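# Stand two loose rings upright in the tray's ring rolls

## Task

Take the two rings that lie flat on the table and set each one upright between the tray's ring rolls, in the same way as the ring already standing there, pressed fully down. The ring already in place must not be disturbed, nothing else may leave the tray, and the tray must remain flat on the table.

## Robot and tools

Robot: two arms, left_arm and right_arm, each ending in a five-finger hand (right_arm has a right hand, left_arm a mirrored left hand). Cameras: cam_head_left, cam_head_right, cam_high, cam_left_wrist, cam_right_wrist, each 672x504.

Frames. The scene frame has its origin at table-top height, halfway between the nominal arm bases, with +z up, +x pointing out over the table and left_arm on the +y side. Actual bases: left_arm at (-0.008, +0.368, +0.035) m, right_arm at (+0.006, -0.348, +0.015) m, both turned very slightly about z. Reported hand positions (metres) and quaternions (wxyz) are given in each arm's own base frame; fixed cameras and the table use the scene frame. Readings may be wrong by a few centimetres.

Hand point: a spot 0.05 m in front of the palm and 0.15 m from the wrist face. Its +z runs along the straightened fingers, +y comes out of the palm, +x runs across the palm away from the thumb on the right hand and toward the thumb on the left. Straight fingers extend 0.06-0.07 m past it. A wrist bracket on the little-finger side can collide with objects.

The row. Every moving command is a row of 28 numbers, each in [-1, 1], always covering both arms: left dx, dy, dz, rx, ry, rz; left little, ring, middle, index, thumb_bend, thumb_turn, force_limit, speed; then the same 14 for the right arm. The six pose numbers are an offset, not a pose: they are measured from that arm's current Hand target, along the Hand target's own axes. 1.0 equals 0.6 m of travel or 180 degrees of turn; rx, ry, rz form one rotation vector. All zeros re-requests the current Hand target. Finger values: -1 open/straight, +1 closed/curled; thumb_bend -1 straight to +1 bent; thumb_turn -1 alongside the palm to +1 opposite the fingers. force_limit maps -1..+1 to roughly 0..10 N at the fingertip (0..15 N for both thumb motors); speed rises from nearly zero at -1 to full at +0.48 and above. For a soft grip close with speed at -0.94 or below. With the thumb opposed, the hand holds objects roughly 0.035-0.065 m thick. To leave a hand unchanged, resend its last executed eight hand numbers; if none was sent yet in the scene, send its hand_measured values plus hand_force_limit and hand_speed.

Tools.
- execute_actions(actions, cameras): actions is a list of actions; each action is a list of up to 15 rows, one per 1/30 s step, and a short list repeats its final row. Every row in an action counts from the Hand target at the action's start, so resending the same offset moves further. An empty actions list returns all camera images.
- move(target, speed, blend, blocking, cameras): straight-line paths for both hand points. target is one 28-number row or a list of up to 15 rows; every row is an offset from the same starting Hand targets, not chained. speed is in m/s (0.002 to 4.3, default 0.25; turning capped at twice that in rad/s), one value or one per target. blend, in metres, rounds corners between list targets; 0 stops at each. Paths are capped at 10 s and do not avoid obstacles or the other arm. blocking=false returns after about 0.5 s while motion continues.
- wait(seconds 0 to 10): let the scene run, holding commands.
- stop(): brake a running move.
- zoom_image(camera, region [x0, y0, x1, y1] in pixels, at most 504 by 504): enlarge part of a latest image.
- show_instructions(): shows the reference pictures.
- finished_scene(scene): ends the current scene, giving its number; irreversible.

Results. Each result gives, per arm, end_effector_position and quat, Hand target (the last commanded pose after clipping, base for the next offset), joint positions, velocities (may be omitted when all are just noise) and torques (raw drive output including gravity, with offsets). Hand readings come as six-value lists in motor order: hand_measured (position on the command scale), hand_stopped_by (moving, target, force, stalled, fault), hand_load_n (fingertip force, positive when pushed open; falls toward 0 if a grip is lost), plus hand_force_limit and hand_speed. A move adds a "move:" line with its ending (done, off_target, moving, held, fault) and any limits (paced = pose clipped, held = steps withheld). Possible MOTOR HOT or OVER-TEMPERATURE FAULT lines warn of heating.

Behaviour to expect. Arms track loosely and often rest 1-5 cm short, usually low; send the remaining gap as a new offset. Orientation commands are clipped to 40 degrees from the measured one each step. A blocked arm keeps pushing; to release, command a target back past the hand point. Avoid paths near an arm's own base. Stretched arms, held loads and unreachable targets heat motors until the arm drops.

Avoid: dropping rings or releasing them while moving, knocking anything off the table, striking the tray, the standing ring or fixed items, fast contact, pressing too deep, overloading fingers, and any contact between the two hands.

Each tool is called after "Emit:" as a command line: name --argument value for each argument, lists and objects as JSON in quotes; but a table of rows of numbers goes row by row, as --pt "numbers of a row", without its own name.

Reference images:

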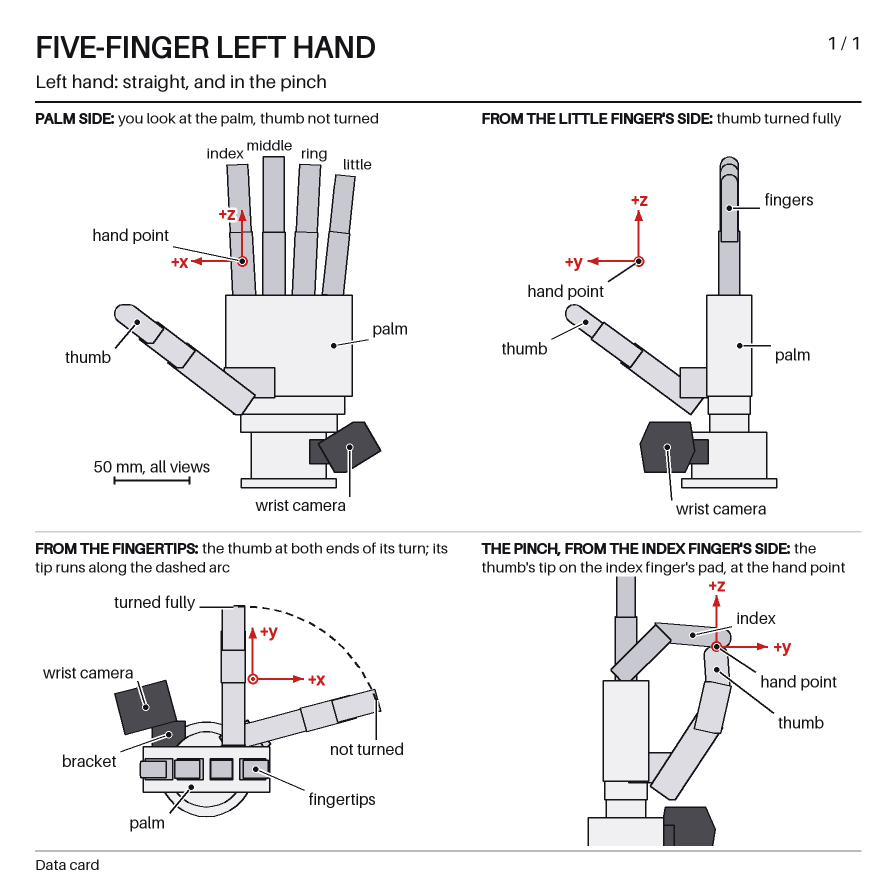

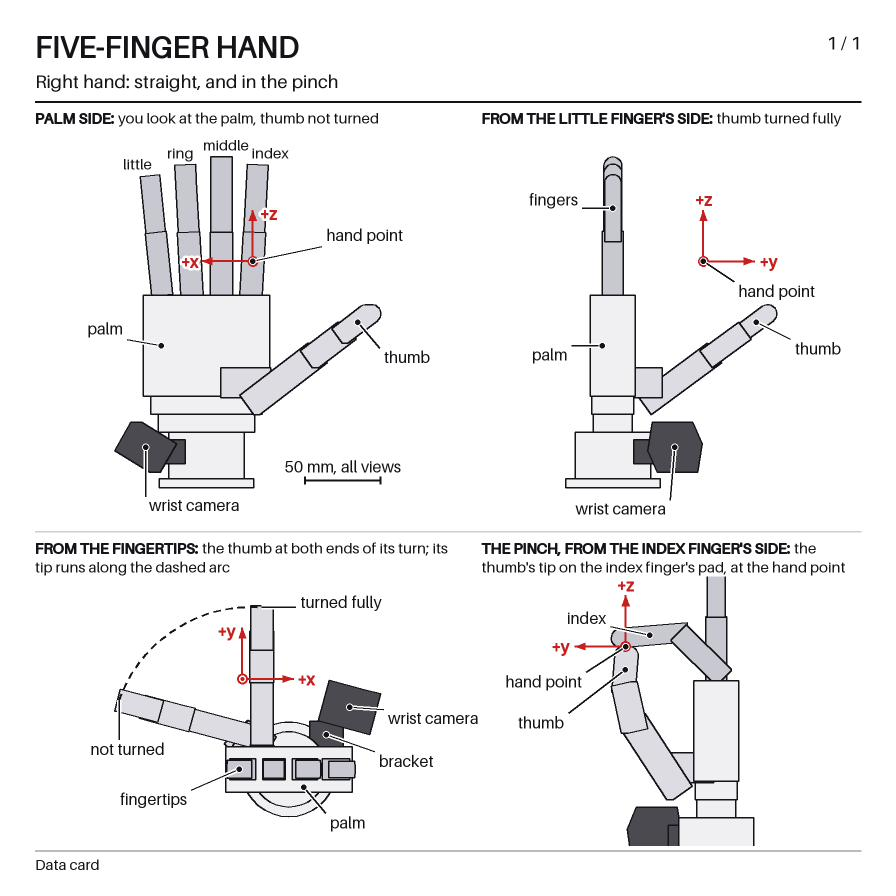

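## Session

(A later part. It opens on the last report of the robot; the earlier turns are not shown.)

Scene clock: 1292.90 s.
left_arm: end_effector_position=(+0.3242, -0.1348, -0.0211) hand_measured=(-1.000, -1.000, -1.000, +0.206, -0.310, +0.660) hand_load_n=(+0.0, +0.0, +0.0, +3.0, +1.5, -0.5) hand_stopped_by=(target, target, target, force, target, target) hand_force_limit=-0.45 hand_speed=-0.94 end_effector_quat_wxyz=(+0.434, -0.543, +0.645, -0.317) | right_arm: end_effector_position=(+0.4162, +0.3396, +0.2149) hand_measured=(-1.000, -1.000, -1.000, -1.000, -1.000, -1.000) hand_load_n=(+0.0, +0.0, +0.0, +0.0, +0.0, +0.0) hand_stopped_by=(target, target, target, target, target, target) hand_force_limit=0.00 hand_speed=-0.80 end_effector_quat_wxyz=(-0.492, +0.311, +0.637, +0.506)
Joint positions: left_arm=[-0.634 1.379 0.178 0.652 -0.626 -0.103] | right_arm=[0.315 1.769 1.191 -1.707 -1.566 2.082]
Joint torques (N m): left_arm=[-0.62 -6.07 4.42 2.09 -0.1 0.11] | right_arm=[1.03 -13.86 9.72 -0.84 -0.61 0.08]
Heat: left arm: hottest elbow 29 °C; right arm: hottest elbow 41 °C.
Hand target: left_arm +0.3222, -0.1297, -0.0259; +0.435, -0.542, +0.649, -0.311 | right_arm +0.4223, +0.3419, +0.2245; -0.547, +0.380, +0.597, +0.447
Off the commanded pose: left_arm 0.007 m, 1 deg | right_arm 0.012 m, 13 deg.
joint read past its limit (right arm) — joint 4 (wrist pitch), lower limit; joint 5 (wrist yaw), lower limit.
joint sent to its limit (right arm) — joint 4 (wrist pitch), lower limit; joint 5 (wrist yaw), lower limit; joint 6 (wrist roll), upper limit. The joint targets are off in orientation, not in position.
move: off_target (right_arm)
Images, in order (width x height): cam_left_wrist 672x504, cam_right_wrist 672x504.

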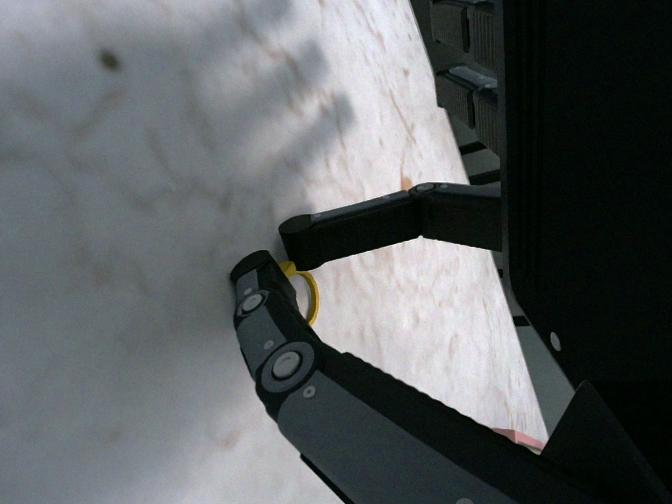

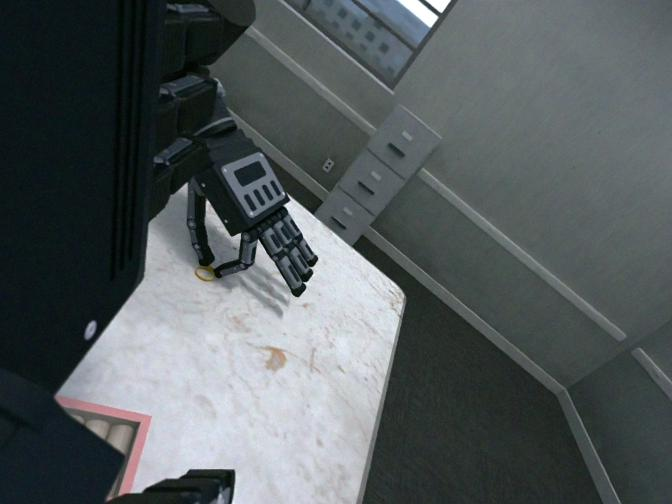

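Emit:
move --target '[0,0,0,0,0,0,-1,-1,-1,0.3,-0.31,0.66,0.0,-0.94,0,0,0,0,0,0,-1,-1,-1,-1,-1,-1,0,-0.8]' --speed 0.04 --cameras '["cam_left_wrist","cam_right_wrist"]'

Emit:
zoom_image --camera "cam_left_wrist" --region '[240, 190, 330, 290]'

Emit:
zoom_image --camera "cam_right_wrist" --region '[190, 250, 250, 310]'

Scene clock: 1295.40 s.
left_arm: end_effector_position=(+0.3244, -0.1349, -0.0209) hand_measured=(-1.000, -1.000, -1.000, +0.222, -0.310, +0.660) hand_load_n=(+0.0, +0.0, +0.0, +5.5, +4.0, -0.5) hand_stopped_by=(target, target, target, force, target, target) hand_force_limit=0.00 hand_speed=-0.94 end_effector_quat_wxyz=(+0.434, -0.543, +0.645, -0.318) | right_arm: end_effector_position=(+0.4162, +0.3396, +0.2149) hand_measured=(-1.000, -1.000, -1.000, -1.000, -1.000, -1.000) hand_load_n=(+0.0, +0.0, +0.0, +0.0, +0.0, +0.0) hand_stopped_by=(target, target, target, target, target, target) hand_force_limit=0.00 hand_speed=-0.80 end_effector_quat_wxyz=(-0.492, +0.311, +0.637, +0.506)
Joint positions: left_arm=[-0.634 1.379 0.178 0.654 -0.626 -0.103] | right_arm=[0.315 1.769 1.191 -1.707 -1.566 2.082]
Joint torques (N m): left_arm=[0.21 -5.54 4.33 2.06 -0.07 0.07] | right_arm=[0.5 -13.51 9.72 -0.75 -0.65 0.09]
Heat: left arm: hottest elbow 29 °C; right arm: hottest elbow 41 °C.
Hand target: left_arm +0.3223, -0.1297, -0.0258; +0.435, -0.542, +0.648, -0.311 | right_arm +0.4223, +0.3419, +0.2245; -0.547, +0.380, +0.597, +0.447
Off the commanded pose: left_arm 0.008 m, 1 deg | right_arm 0.012 m, 13 deg.
joint read past its limit (right arm) — joint 4 (wrist pitch), lower limit; joint 5 (wrist yaw), lower limit.
joint sent to its limit (right arm) — joint 4 (wrist pitch), lower limit; joint 5 (wrist yaw), lower limit; joint 6 (wrist roll), upper limit. The joint targets are off in orientation, not in position.
move: off_target (right_arm)
Images, in order (width x height): cam_left_wrist 672x504, cam_right_wrist 672x504.

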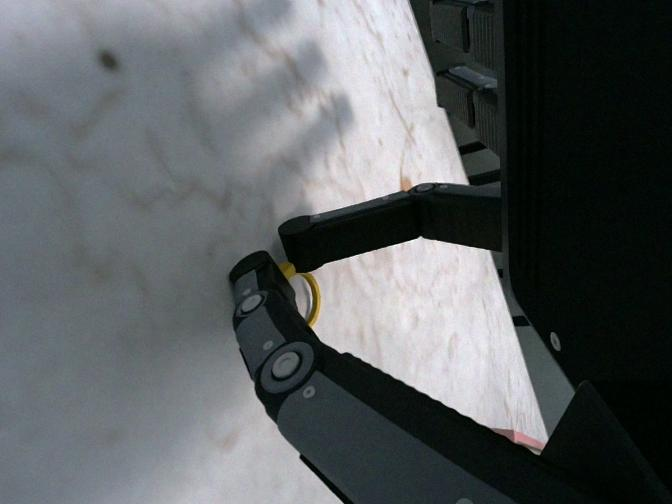

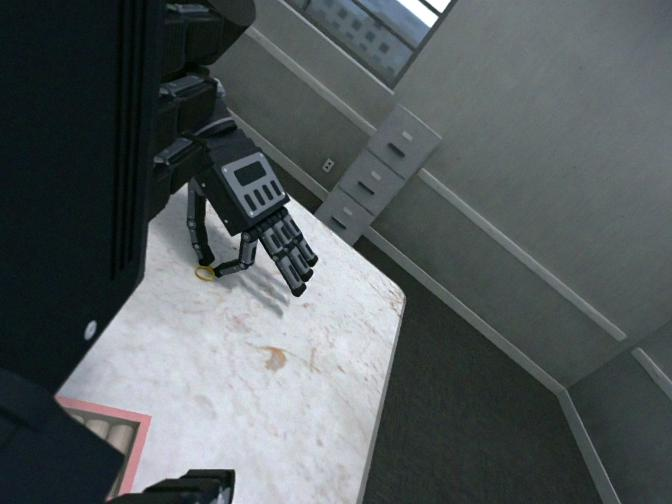

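Scaled by 5.040.

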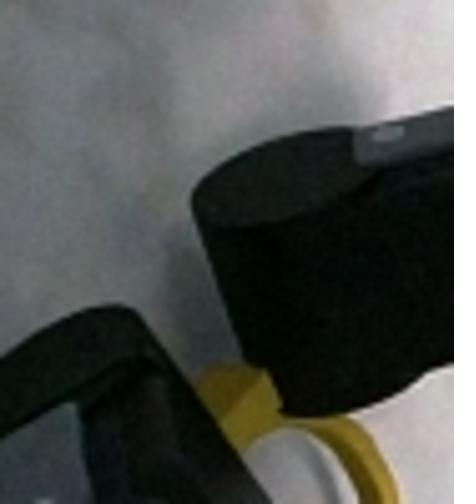

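Scaled by 8.400.

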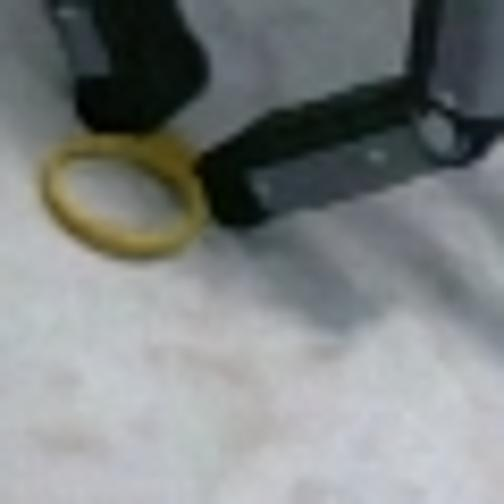

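Emit:
move --target '[-0.0095,-0.0365,-0.0178,0,0,0,-1,-1,-1,0.3,-0.31,0.66,0.0,-0.94,0,0,0,0,0,0,-1,-1,-1,-1,-1,-1,0,-0.8]' --speed 0.04 --cameras '["cam_left_wrist","cam_right_wrist"]'

Emit:
zoom_image --camera "cam_left_wrist" --region '[220, 190, 330, 290]'

Emit:
zoom_image --camera "cam_right_wrist" --region '[180, 230, 260, 310]'

Scene clock: 1298.53 s.
left_arm: end_effector_position=(+0.3167, -0.1292, -0.0073) hand_measured=(-1.000, -1.000, -1.000, +0.222, -0.312, +0.660) hand_load_n=(+0.0, +0.0, +0.0, +5.0, +5.0, -0.5) hand_stopped_by=(target, target, target, force, target, target) hand_force_limit=0.00 hand_speed=-0.94 end_effector_quat_wxyz=(+0.432, -0.542, +0.652, -0.308) | right_arm: end_effector_position=(+0.4162, +0.3396, +0.2149) hand_measured=(-1.000, -1.000, -1.000, -1.000, -1.000, -1.000) hand_load_n=(+0.0, +0.0, +0.0, +0.0, +0.0, +0.0) hand_stopped_by=(target, target, target, target, target, target) hand_force_limit=0.00 hand_speed=-0.80 end_effector_quat_wxyz=(-0.492, +0.311, +0.637, +0.506)
Joint positions: left_arm=[-0.634 1.241 0.178 0.492 -0.626 -0.101] | right_arm=[0.315 1.769 1.191 -1.707 -1.566 2.082]
Joint torques (N m): left_arm=[-0.21 -8.06 7.1 1.2 -0.11 0.05] | right_arm=[0.79 -13.57 9.69 -0.65 -0.66 0.1]
Heat: left arm: hottest elbow 29 °C; right arm: hottest elbow 41 °C.
Hand target: left_arm +0.3223, -0.1297, -0.0008; +0.436, -0.542, +0.648, -0.311 | right_arm +0.4223, +0.3419, +0.2245; -0.547, +0.380, +0.597, +0.447
Off the commanded pose: left_arm 0.009 m, 1 deg | right_arm 0.012 m, 13 deg.
joint read past its limit (right arm) — joint 4 (wrist pitch), lower limit; joint 5 (wrist yaw), lower limit.
joint sent to its limit (right arm) — joint 4 (wrist pitch), lower limit; joint 5 (wrist yaw), lower limit; joint 6 (wrist roll), upper limit. The joint targets are off in orientation, not in position.
move: off_target (right_arm)
Images, in order (width x height): cam_left_wrist 672x504, cam_right_wrist 672x504.

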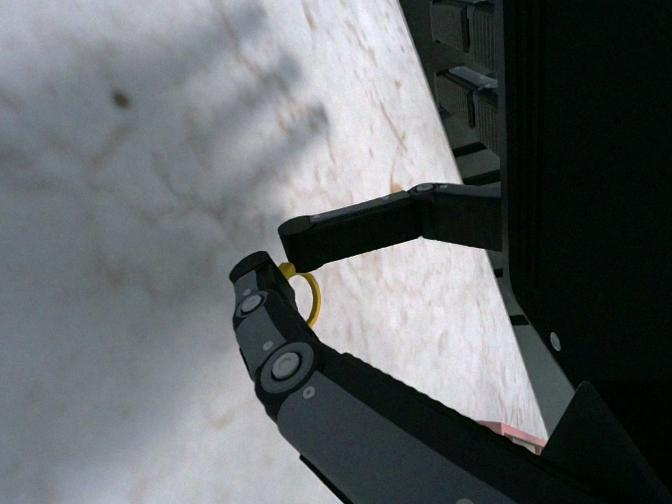

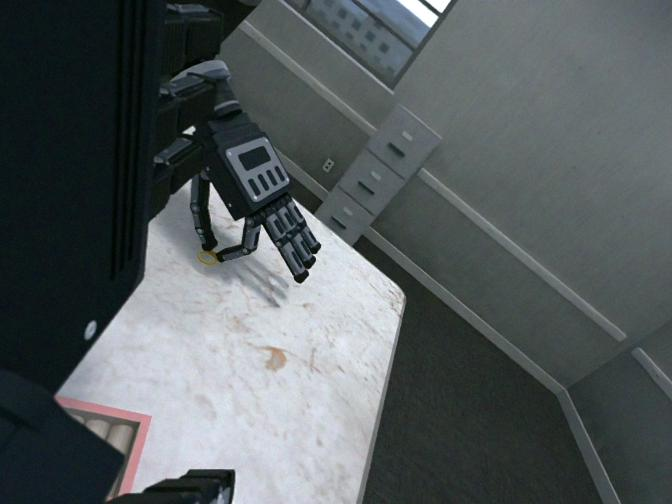

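Scaled by 4.582.

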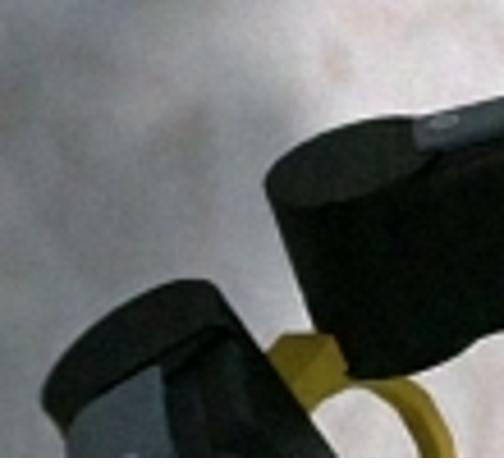

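Scaled by 6.300.

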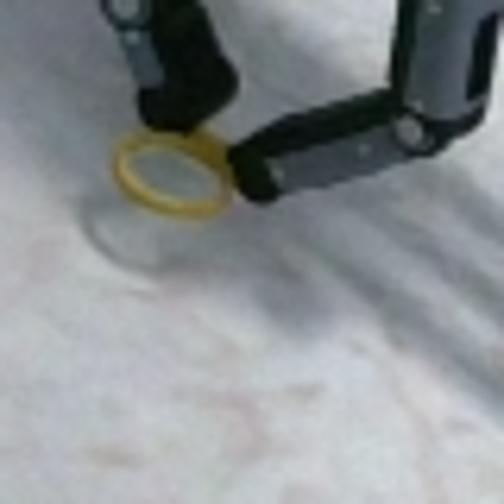

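Emit:
execute_actions --actions '[]' --cameras '["cam_high","cam_head_left","cam_head_right"]'

Scene clock: 1314.77 s.
left_arm: end_effector_position=(+0.3167, -0.1292, -0.0073) hand_measured=(-1.000, -1.000, -1.000, +0.222, -0.312, +0.660) hand_load_n=(+0.0, +0.0, +0.0, +5.5, +5.0, -0.5) hand_stopped_by=(target, target, target, force, target, target) hand_force_limit=0.00 hand_speed=-0.94 end_effector_quat_wxyz=(+0.432, -0.542, +0.652, -0.308) | right_arm: end_effector_position=(+0.4162, +0.3396, +0.2149) hand_measured=(-1.000, -1.000, -1.000, -1.000, -1.000, -1.000) hand_load_n=(+0.0, +0.0, +0.0, +0.0, +0.0, +0.0) hand_stopped_by=(target, target, target, target, target, target) hand_force_limit=0.00 hand_speed=-0.80 end_effector_quat_wxyz=(-0.492, +0.311, +0.637, +0.506)
Joint positions: left_arm=[-0.634 1.241 0.178 0.492 -0.626 -0.101] | right_arm=[0.315 1.769 1.191 -1.707 -1.566 2.082]
Joint velocities: within noise
Joint torques (N m): left_arm=[-0.09 -6.53 7.09 1.09 -0.11 0.11] | right_arm=[0.5 -13.74 9.62 -0.73 -0.67 0.08]
Heat: left arm: hottest elbow 30 °C; right arm: hottest elbow 41 °C.
Hand target: left_arm +0.3223, -0.1297, -0.0007; +0.436, -0.542, +0.648, -0.311 | right_arm +0.4223, +0.3419, +0.2245; -0.547, +0.380, +0.597, +0.447
Off the commanded pose: left_arm 0.009 m, 1 deg | right_arm 0.012 m, 13 deg.
joint read past its limit (right arm) — joint 4 (wrist pitch), lower limit; joint 5 (wrist yaw), lower limit.
Images, in order (width x height): cam_head_left 672x504, cam_head_right 672x504, cam_high 672x504.

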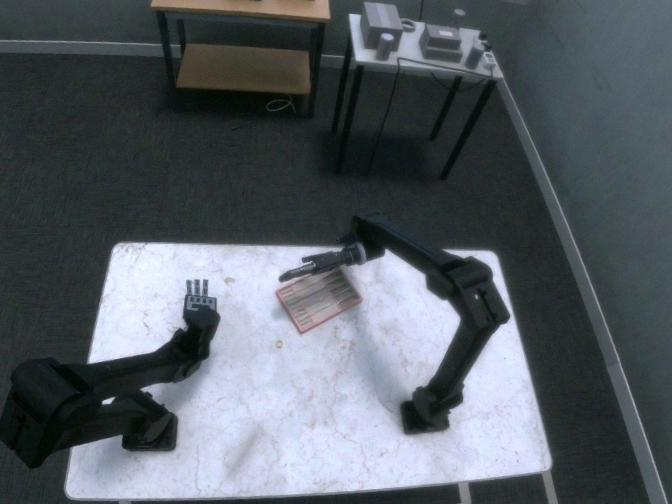

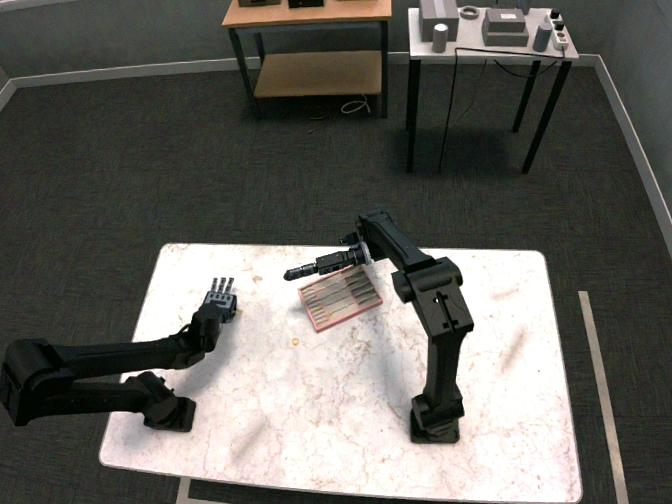

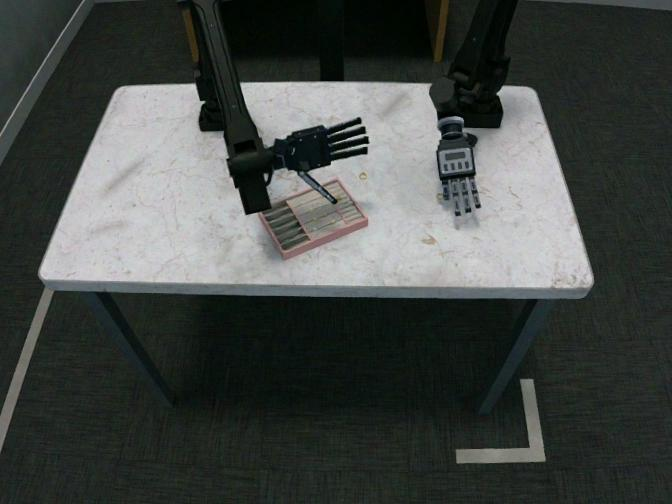

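Emit:
move --pt "-0.0492 -0.1891 -0.0923 0 0 0 -1 -1 -1 0.3 -0.31 0.66 0.0 -0.94 0 0 0 0 0 0 -1 -1 -1 -1 -1 -1 0 -0.8" --speed 0.1 --cameras '["cam_left_wrist","cam_right_wrist"]'

Scene clock: 1326.03 s.
left_arm: end_effector_position=(+0.3055, -0.1201, +0.0942) hand_measured=(-1.000, -1.000, -1.000, +0.222, -0.312, +0.660) hand_load_n=(+0.0, +0.0, +0.0, +5.5, +5.0, +0.0) hand_stopped_by=(target, target, target, force, target, target) hand_force_limit=0.00 hand_speed=-0.94 end_effector_quat_wxyz=(+0.428, -0.540, +0.666, -0.286) | right_arm: end_effector_position=(+0.4162, +0.3396, +0.2149) hand_measured=(-1.000, -1.000, -1.000, -1.000, -1.000, -1.000) hand_load_n=(+0.0, +0.0, +0.0, +0.0, +0.0, +0.0) hand_stopped_by=(target, target, target, target, target, target) hand_force_limit=0.00 hand_speed=-0.80 end_effector_quat_wxyz=(-0.492, +0.311, +0.637, +0.506)
Joint positions: left_arm=[-0.632 0.762 0.347 -0.203 -0.624 -0.093] | right_arm=[0.315 1.769 1.191 -1.707 -1.566 2.082]
Joint torques (N m): left_arm=[-0.67 -4.31 15.38 0.95 -0.26 -0.03] | right_arm=[0.67 -13.45 9.62 -0.79 -0.62 0.06]
Heat: left arm: hottest elbow 30 °C; right arm: hottest elbow 41 °C.
Hand target: left_arm +0.3224, -0.1297, +0.1289; +0.436, -0.542, +0.648, -0.310 | right_arm +0.4223, +0.3419, +0.2245; -0.547, +0.380, +0.597, +0.447
Off the commanded pose: left_arm 0.040 m, 4 deg | right_arm 0.012 m, 13 deg.
joint read past its limit (right arm) — joint 4 (wrist pitch), lower limit; joint 5 (wrist yaw), lower limit.
joint sent to its limit (right arm) — joint 4 (wrist pitch), lower limit; joint 5 (wrist yaw), lower limit; joint 6 (wrist roll), upper limit. The joint targets are off in orientation, not in position.
move: off_target (left_arm, right_arm)
Images, in order (width x height): cam_left_wrist 672x504, cam_right_wrist 672x504.

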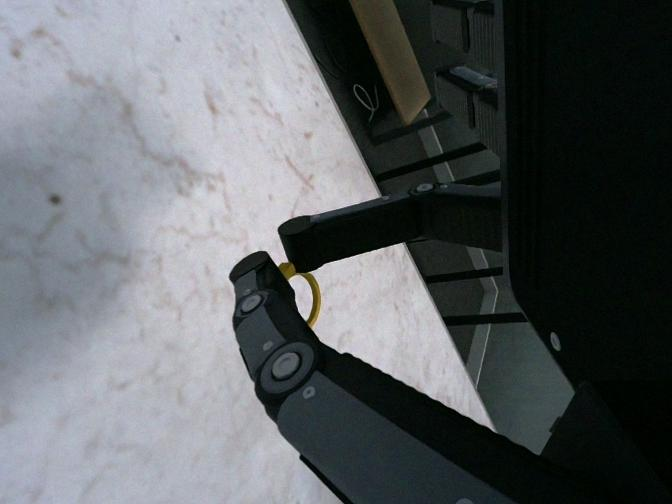

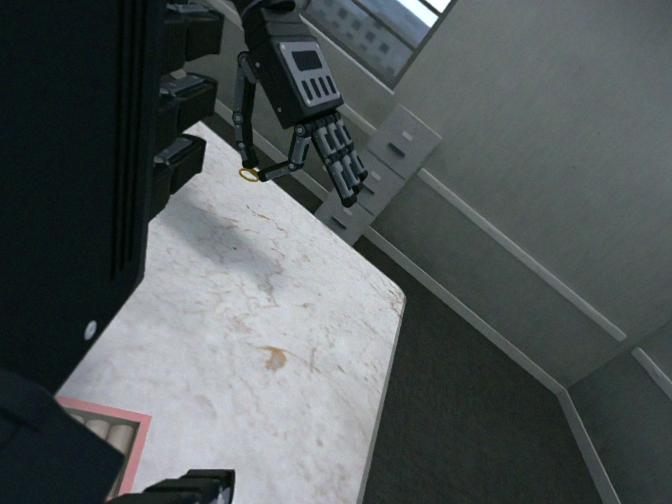

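Emit:
move --target '[0.1175,0.0247,-0.1134,0.3043,0.0515,0.4444,-1,-1,-1,0.3,-0.31,0.66,0.0,-0.94,0,0,0,0,0,0,-1,-1,-1,-1,-1,-1,0,-0.8]' --speed 0.15 --cameras '["all"]'

Scene clock: 1342.00 s.
left_arm: end_effector_position=(+0.2666, -0.1858, +0.1281) hand_measured=(-1.000, -1.000, -1.000, +0.222, -0.312, +0.660) hand_load_n=(+0.5, +0.0, +0.0, +5.0, +5.0, +0.0) hand_stopped_by=(target, target, target, force, target, target) hand_force_limit=0.00 hand_speed=-0.94 end_effector_quat_wxyz=(+0.646, +0.084, +0.705, -0.282) | right_arm: end_effector_position=(+0.4162, +0.3396, +0.2149) hand_measured=(-1.000, -1.000, -1.000, -1.000, -1.000, -1.000) hand_load_n=(+0.0, +0.0, +0.0, +0.0, +0.0, +0.0) hand_stopped_by=(target, target, target, target, target, target) hand_force_limit=0.00 hand_speed=-0.80 end_effector_quat_wxyz=(-0.492, +0.311, +0.637, +0.506)
Joint positions: left_arm=[-1.045 0.809 0.008 0.792 -0.514 1.274] | right_arm=[0.315 1.769 1.191 -1.707 -1.566 2.082]
Joint torques (N m): left_arm=[-0.44 -1.08 8.43 1.39 -0.1 -0.02] | right_arm=[0.44 -13.8 9.7 -0.88 -0.64 0.12]
Heat: left arm: hottest elbow 36 °C; right arm: hottest elbow 41 °C.
Hand target: left_arm +0.2669, -0.1860, +0.1285; +0.645, +0.080, +0.705, -0.284 (not the last commanded pose) | right_arm +0.4223, +0.3419, +0.2245; -0.547, +0.380, +0.597, +0.447
Off the commanded pose: left_arm 0.020 m, 20 deg | right_arm 0.012 m, 13 deg.
joint read past its limit (right arm) — joint 4 (wrist pitch), lower limit; joint 5 (wrist yaw), lower limit.
joint sent to its limit (right arm) — joint 4 (wrist pitch), lower limit; joint 5 (wrist yaw), lower limit; joint 6 (wrist roll), upper limit. The joint targets are off in orientation, not in position.
move: held (left_arm; a check stopped the path), off_target (right_arm); limits=held
pose unreachable (left arm): on one or more control steps of this call, first in action 0 (counted from 0), this arm could not follow its commanded pose, so it was not sent that pose on those steps. It may still have moved: this result reports where it is.
cause: moving toward the commanded pose would bring two parts of the arm too close to each other (joints 2 (shoulder) and 3 (elbow) lie between them).

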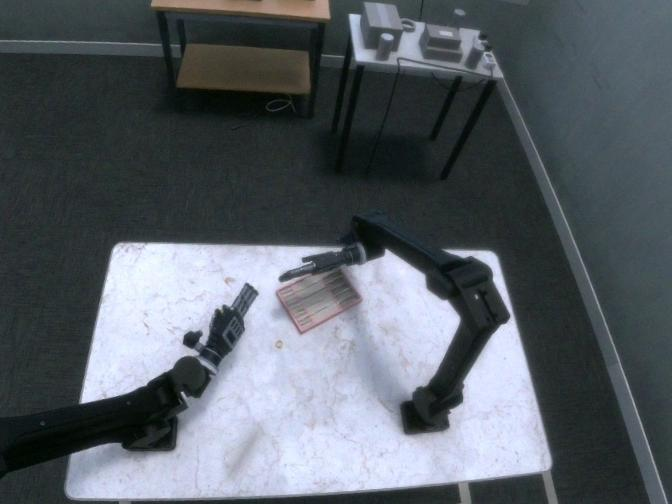

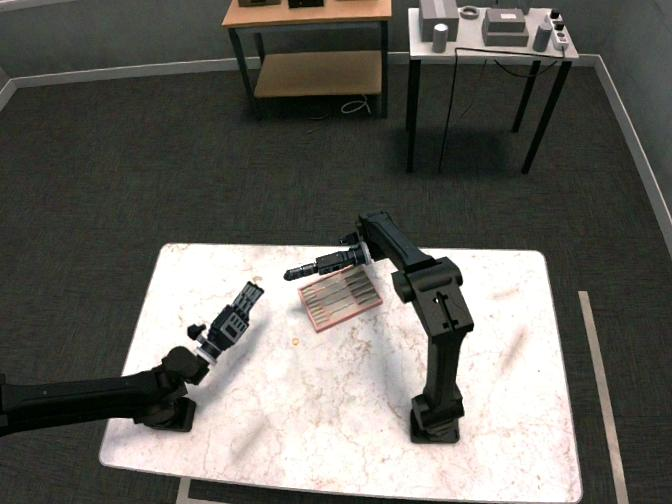

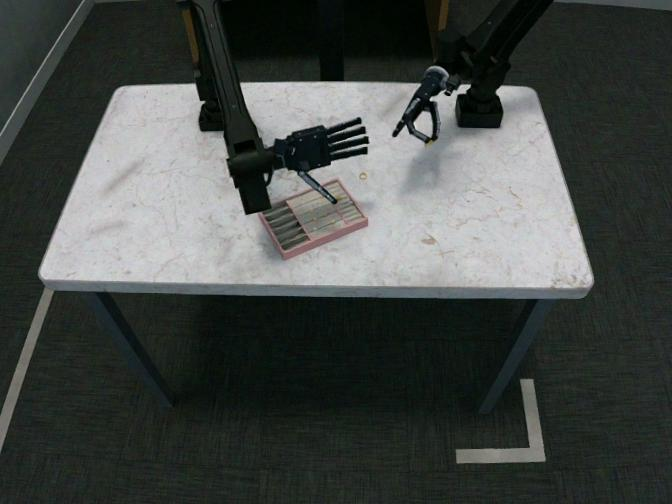

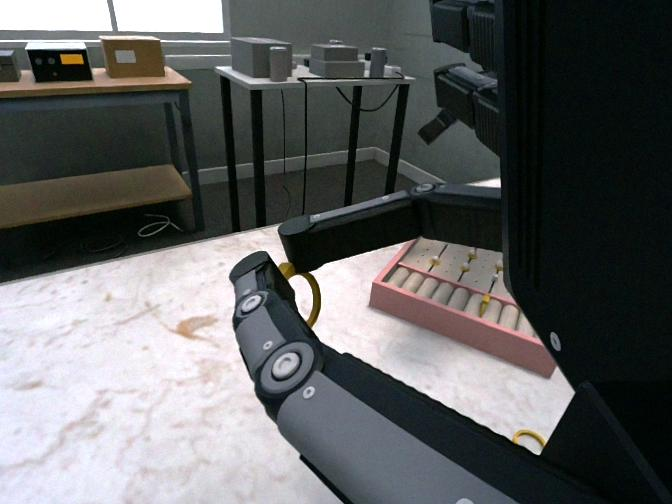

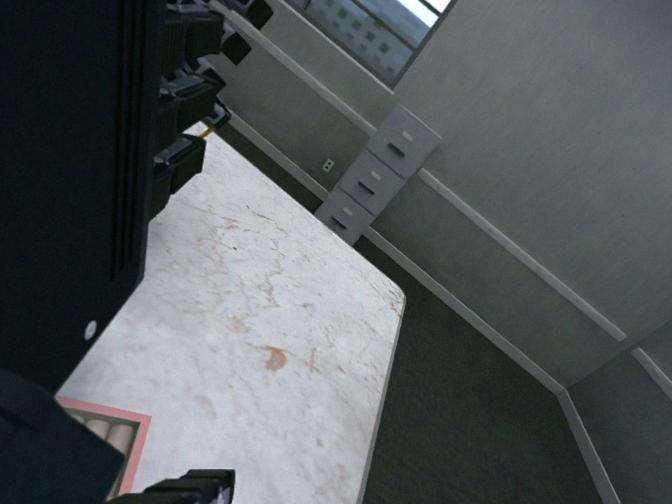

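Emit:
move --target '[0.0567,-0.1847,0.132,0,0,0,-1,-1,-1,0.3,-0.31,0.66,0.0,-0.94,0,0,0,0,0,0,-1,-1,-1,-1,-1,-1,0,-0.8]' --speed 0.12 --cameras '["cam_left_wrist","cam_high"]'

Emit:
zoom_image --camera "cam_left_wrist" --region '[200, 150, 400, 350]'

Scene clock: 1350.77 s.
left_arm: end_effector_position=(+0.2734, -0.3082, +0.1157) hand_measured=(-1.000, -1.000, -1.000, +0.222, -0.312, +0.660) hand_load_n=(+0.0, +0.0, +0.0, +5.0, +5.0, -0.5) hand_stopped_by=(target, target, target, force, target, target) hand_force_limit=0.00 hand_speed=-0.94 end_effector_quat_wxyz=(+0.638, +0.088, +0.716, -0.269) | right_arm: end_effector_position=(+0.4162, +0.3396, +0.2149) hand_measured=(-1.000, -1.000, -1.000, -1.000, -1.000, -1.000) hand_load_n=(+0.0, +0.0, +0.0, +0.0, +0.0, +0.0) hand_stopped_by=(target, target, target, target, target, target) hand_force_limit=0.00 hand_speed=-0.80 end_effector_quat_wxyz=(-0.492, +0.311, +0.637, +0.506)
Joint positions: left_arm=[-1.258 1.396 0.29 1.05 -0.735 1.258] | right_arm=[0.315 1.769 1.191 -1.707 -1.566 2.082]
Joint torques (N m): left_arm=[-2.32 -7.18 9.42 2.35 -0.04 0.06] | right_arm=[0.97 -13.86 9.57 -0.69 -0.64 0.08]
Heat: left arm: hottest elbow 35 °C; right arm: hottest elbow 41 °C.
Hand target: left_arm +0.2769, -0.3260, +0.1285; +0.645, +0.080, +0.705, -0.284 | right_arm +0.4223, +0.3419, +0.2245; -0.547, +0.380, +0.597, +0.447
Off the commanded pose: left_arm 0.022 m, 2 deg | right_arm 0.012 m, 13 deg.
joint read past its limit (right arm) — joint 4 (wrist pitch), lower limit; joint 5 (wrist yaw), lower limit.
joint sent to its limit (right arm) — joint 4 (wrist pitch), lower limit; joint 5 (wrist yaw), lower limit; joint 6 (wrist roll), upper limit. The joint targets are off in orientation, not in position.
move: off_target (left_arm, right_arm)
Images, in order (width x height): cam_high 672x504, cam_left_wrist 672x504.

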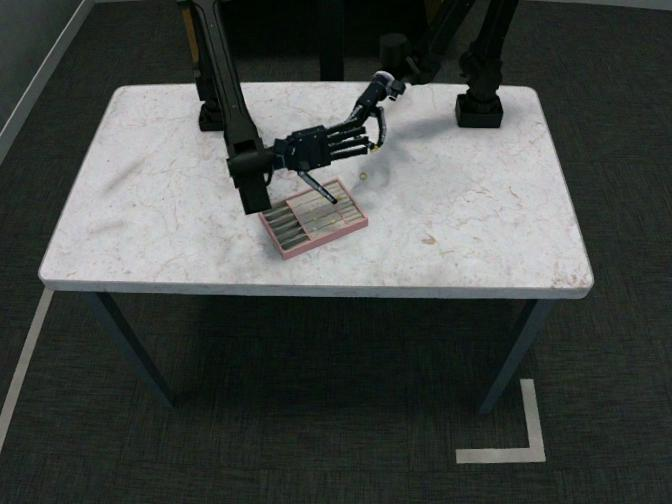

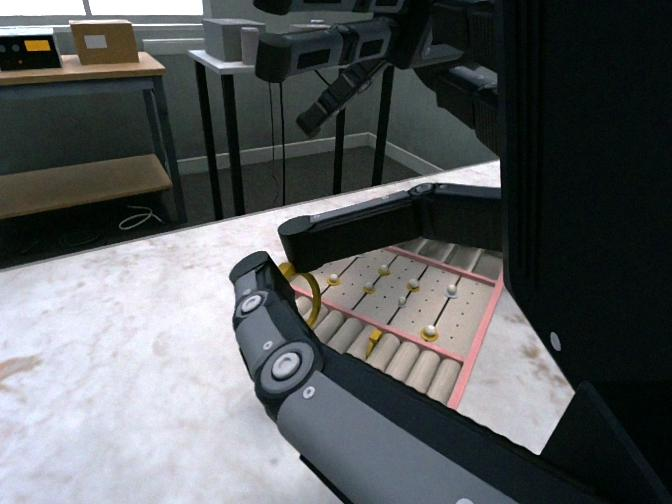

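Scaled by 2.520.

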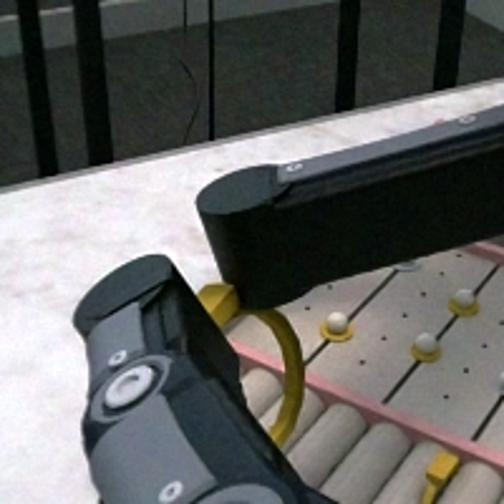

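Emit:
move --target '[0.037,-0.1197,0.0498,0.0613,0.0072,0.0958,-1,-1,-1,0.3,-0.31,0.66,0.0,-0.94,0,0,0,0,0,0,-1,-1,-1,-1,-1,-1,0,-0.8]' --speed 0.1 --cameras '["cam_left_wrist","cam_high","cam_right_wrist"]'

Emit:
zoom_image --camera "cam_left_wrist" --region '[200, 180, 440, 420]'

Scene clock: 1356.30 s.
left_arm: end_effector_position=(+0.2646, -0.3879, +0.1171) hand_measured=(-1.000, -1.000, -1.000, +0.222, -0.312, +0.660) hand_load_n=(+0.0, +0.0, +0.0, +5.0, +5.5, +0.0) hand_stopped_by=(target, target, target, force, target, target) hand_force_limit=0.00 hand_speed=-0.94 end_effector_quat_wxyz=(+0.653, +0.253, +0.674, -0.237) | right_arm: end_effector_position=(+0.4162, +0.3396, +0.2149) hand_measured=(-1.000, -1.000, -1.000, -1.000, -1.000, -1.000) hand_load_n=(+0.0, +0.0, +0.0, +0.0, +0.0, +0.0) hand_stopped_by=(target, target, target, target, target, target) hand_force_limit=0.00 hand_speed=-0.80 end_effector_quat_wxyz=(-0.492, +0.311, +0.637, +0.506)
Joint positions: left_arm=[-1.32 1.581 0.415 1.122 -0.611 1.556] | right_arm=[0.315 1.769 1.191 -1.707 -1.566 2.082]
Joint torques (N m): left_arm=[-2.2 -9.35 8.79 2.18 0.13 0.07] | right_arm=[0.67 -13.92 9.65 -0.73 -0.66 0.1]
Heat: left arm: hottest elbow 35 °C; right arm: hottest elbow 41 °C.
Hand target: left_arm +0.2649, -0.4059, +0.1285; +0.662, +0.249, +0.662, -0.250 | right_arm +0.4223, +0.3419, +0.2245; -0.547, +0.380, +0.597, +0.447
Off the commanded pose: left_arm 0.021 m, 2 deg | right_arm 0.012 m, 13 deg.
joint read past its limit (right arm) — joint 4 (wrist pitch), lower limit; joint 5 (wrist yaw), lower limit.
joint sent to its limit (right arm) — joint 4 (wrist pitch), lower limit; joint 5 (wrist yaw), lower limit; joint 6 (wrist roll), upper limit. The joint targets are off in orientation, not in position.
move: off_target (left_arm, right_arm)
Images, in order (width x height): cam_high 672x504, cam_left_wrist 672x504, cam_right_wrist 672x504.

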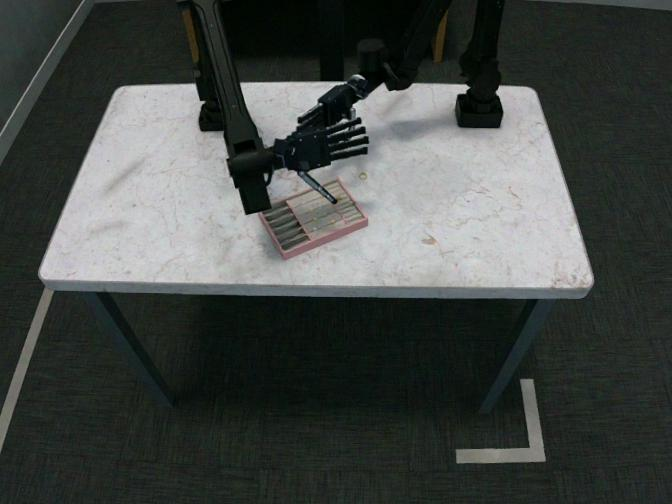

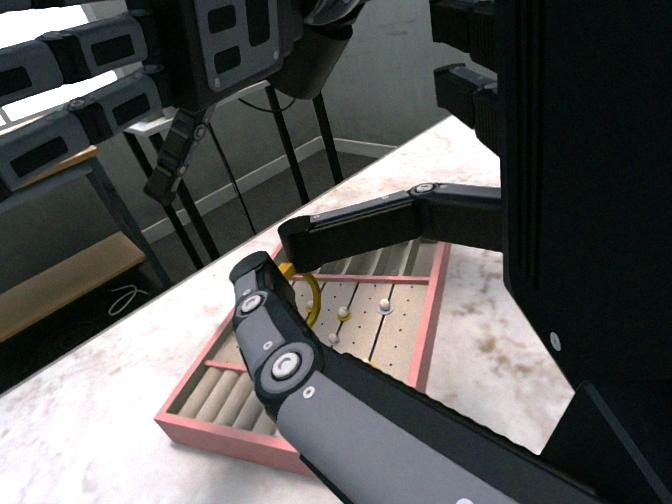

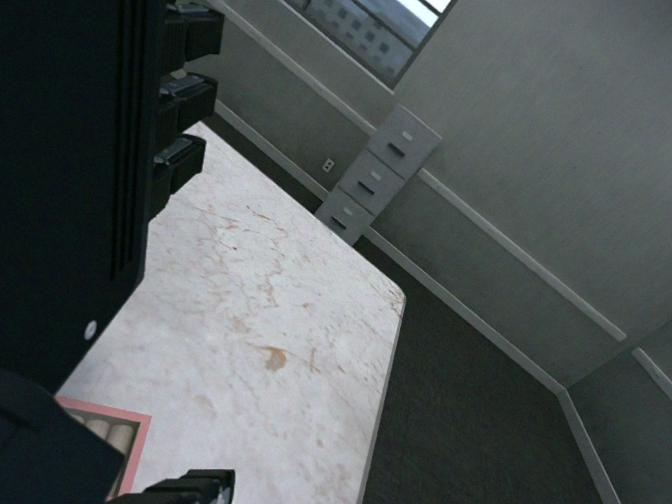

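Scaled by 2.100.

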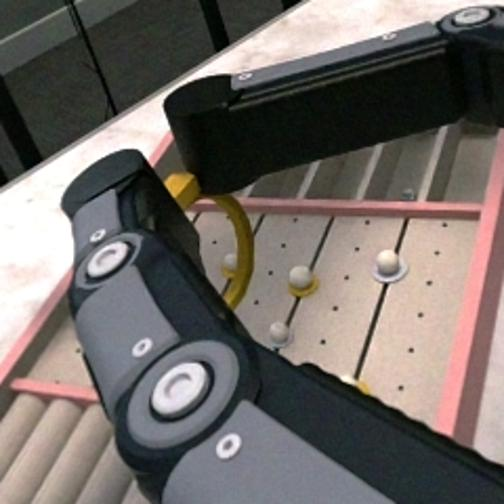

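Emit:
zoom_image --camera "cam_left_wrist" --region '[130, 340, 330, 500]'

Emit:
zoom_image --camera "cam_high" --region '[240, 150, 400, 270]'

Scaled by 2.520.

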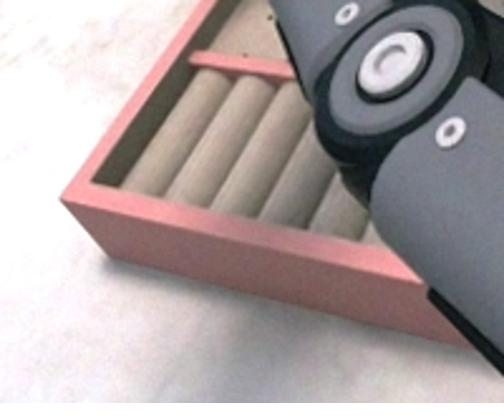

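Scaled by 3.150.

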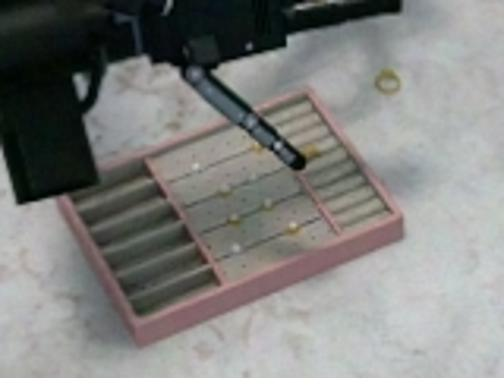

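Emit:
zoom_image --camera "cam_left_wrist" --region '[140, 180, 300, 340]'

Emit:
zoom_image --camera "cam_left_wrist" --region '[320, 230, 480, 390]'

Scaled by 3.150.

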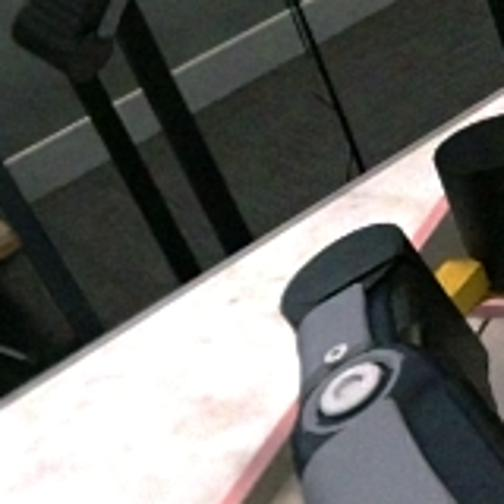

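Scaled by 3.150.

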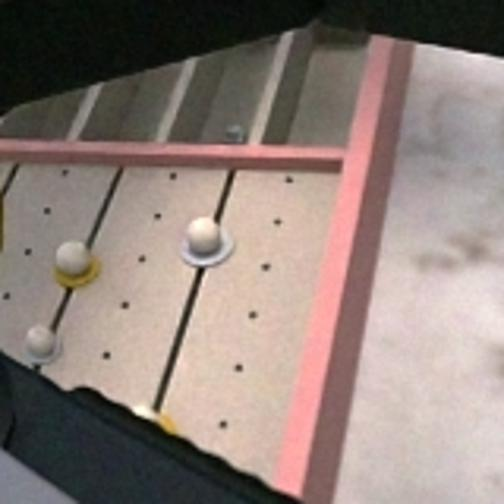

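Emit:
zoom_image --camera "cam_left_wrist" --region '[260, 250, 340, 330]'

Scaled by 6.300.

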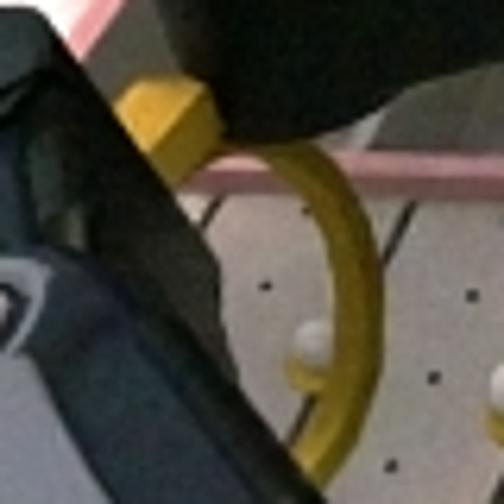

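Emit:
move --target '[0.0833,-0.0095,0.0193,0,0,0,-1,-1,-1,0.3,-0.31,0.66,0.0,-0.94,0,0,0,0,0,0,-1,-1,-1,-1,-1,-1,0,-0.8]' --speed 0.08 --cameras '["cam_left_wrist","cam_high"]'

Emit:
zoom_image --camera "cam_left_wrist" --region '[0, 240, 252, 492]'

Emit:
zoom_image --camera "cam_left_wrist" --region '[300, 220, 500, 420]'

Scene clock: 1403.37 s.
left_arm: end_effector_position=(+0.2682, -0.4052, +0.0713) hand_measured=(-1.000, -1.000, -1.000, +0.222, -0.312, +0.660) hand_load_n=(+0.0, +0.0, +0.0, +5.0, +5.5, +0.0) hand_stopped_by=(target, target, target, force, target, target) hand_force_limit=0.00 hand_speed=-0.94 end_effector_quat_wxyz=(+0.653, +0.253, +0.671, -0.241) | right_arm: end_effector_position=(+0.4162, +0.3396, +0.2149) hand_measured=(-1.000, -1.000, -1.000, -1.000, -1.000, -1.000) hand_load_n=(+0.0, +0.0, +0.0, +0.0, +0.0, +0.0) hand_stopped_by=(target, target, target, target, target, target) hand_force_limit=0.00 hand_speed=-0.80 end_effector_quat_wxyz=(-0.492, +0.311, +0.637, +0.506)
Joint positions: left_arm=[-1.32 1.806 0.458 1.312 -0.605 1.557] | right_arm=[0.315 1.769 1.191 -1.707 -1.566 2.082]
Joint torques (N m): left_arm=[-1.61 -11.81 6.43 2.32 0.1 0.11] | right_arm=[0.62 -13.63 9.66 -0.77 -0.62 0.1]
Heat: left arm: hottest elbow 36 °C; right arm: hottest elbow 41 °C.
Hand target: left_arm +0.2698, -0.4179, +0.0784; +0.662, +0.249, +0.662, -0.250 | right_arm +0.4223, +0.3419, +0.2245; -0.547, +0.380, +0.597, +0.447
Off the commanded pose: left_arm 0.015 m, 2 deg | right_arm 0.012 m, 13 deg.
joint read past its limit (right arm) — joint 4 (wrist pitch), lower limit; joint 5 (wrist yaw), lower limit.
joint sent to its limit (right arm) — joint 4 (wrist pitch), lower limit; joint 5 (wrist yaw), lower limit; joint 6 (wrist roll), upper limit. The joint targets are off in orientation, not in position.
move: off_target (left_arm, right_arm)
Images, in order (width x height): cam_high 672x504, cam_left_wrist 672x504.

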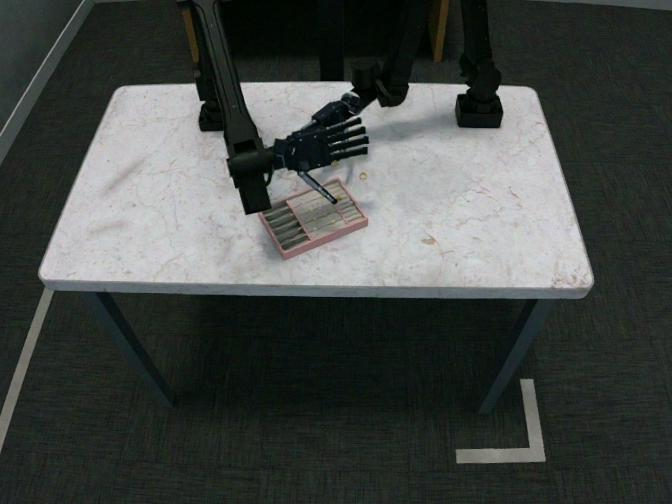

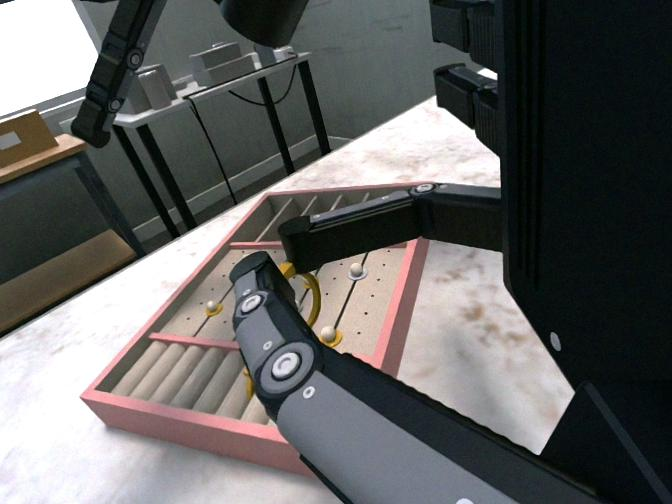

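Scaled by 2.000.

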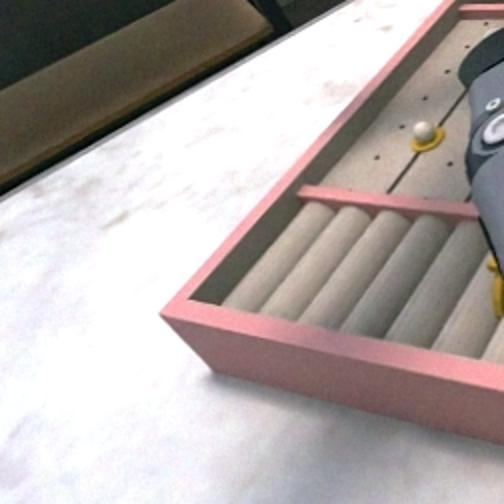

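Scaled by 2.520.

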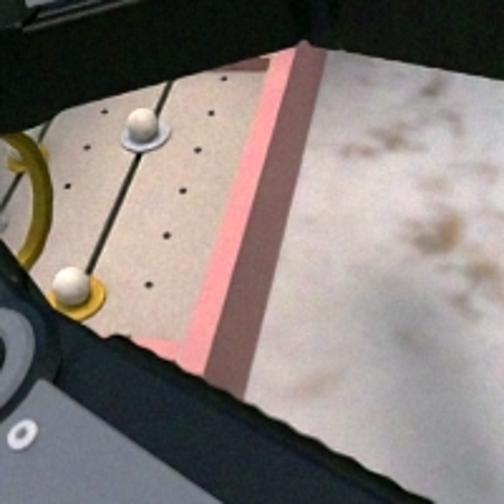

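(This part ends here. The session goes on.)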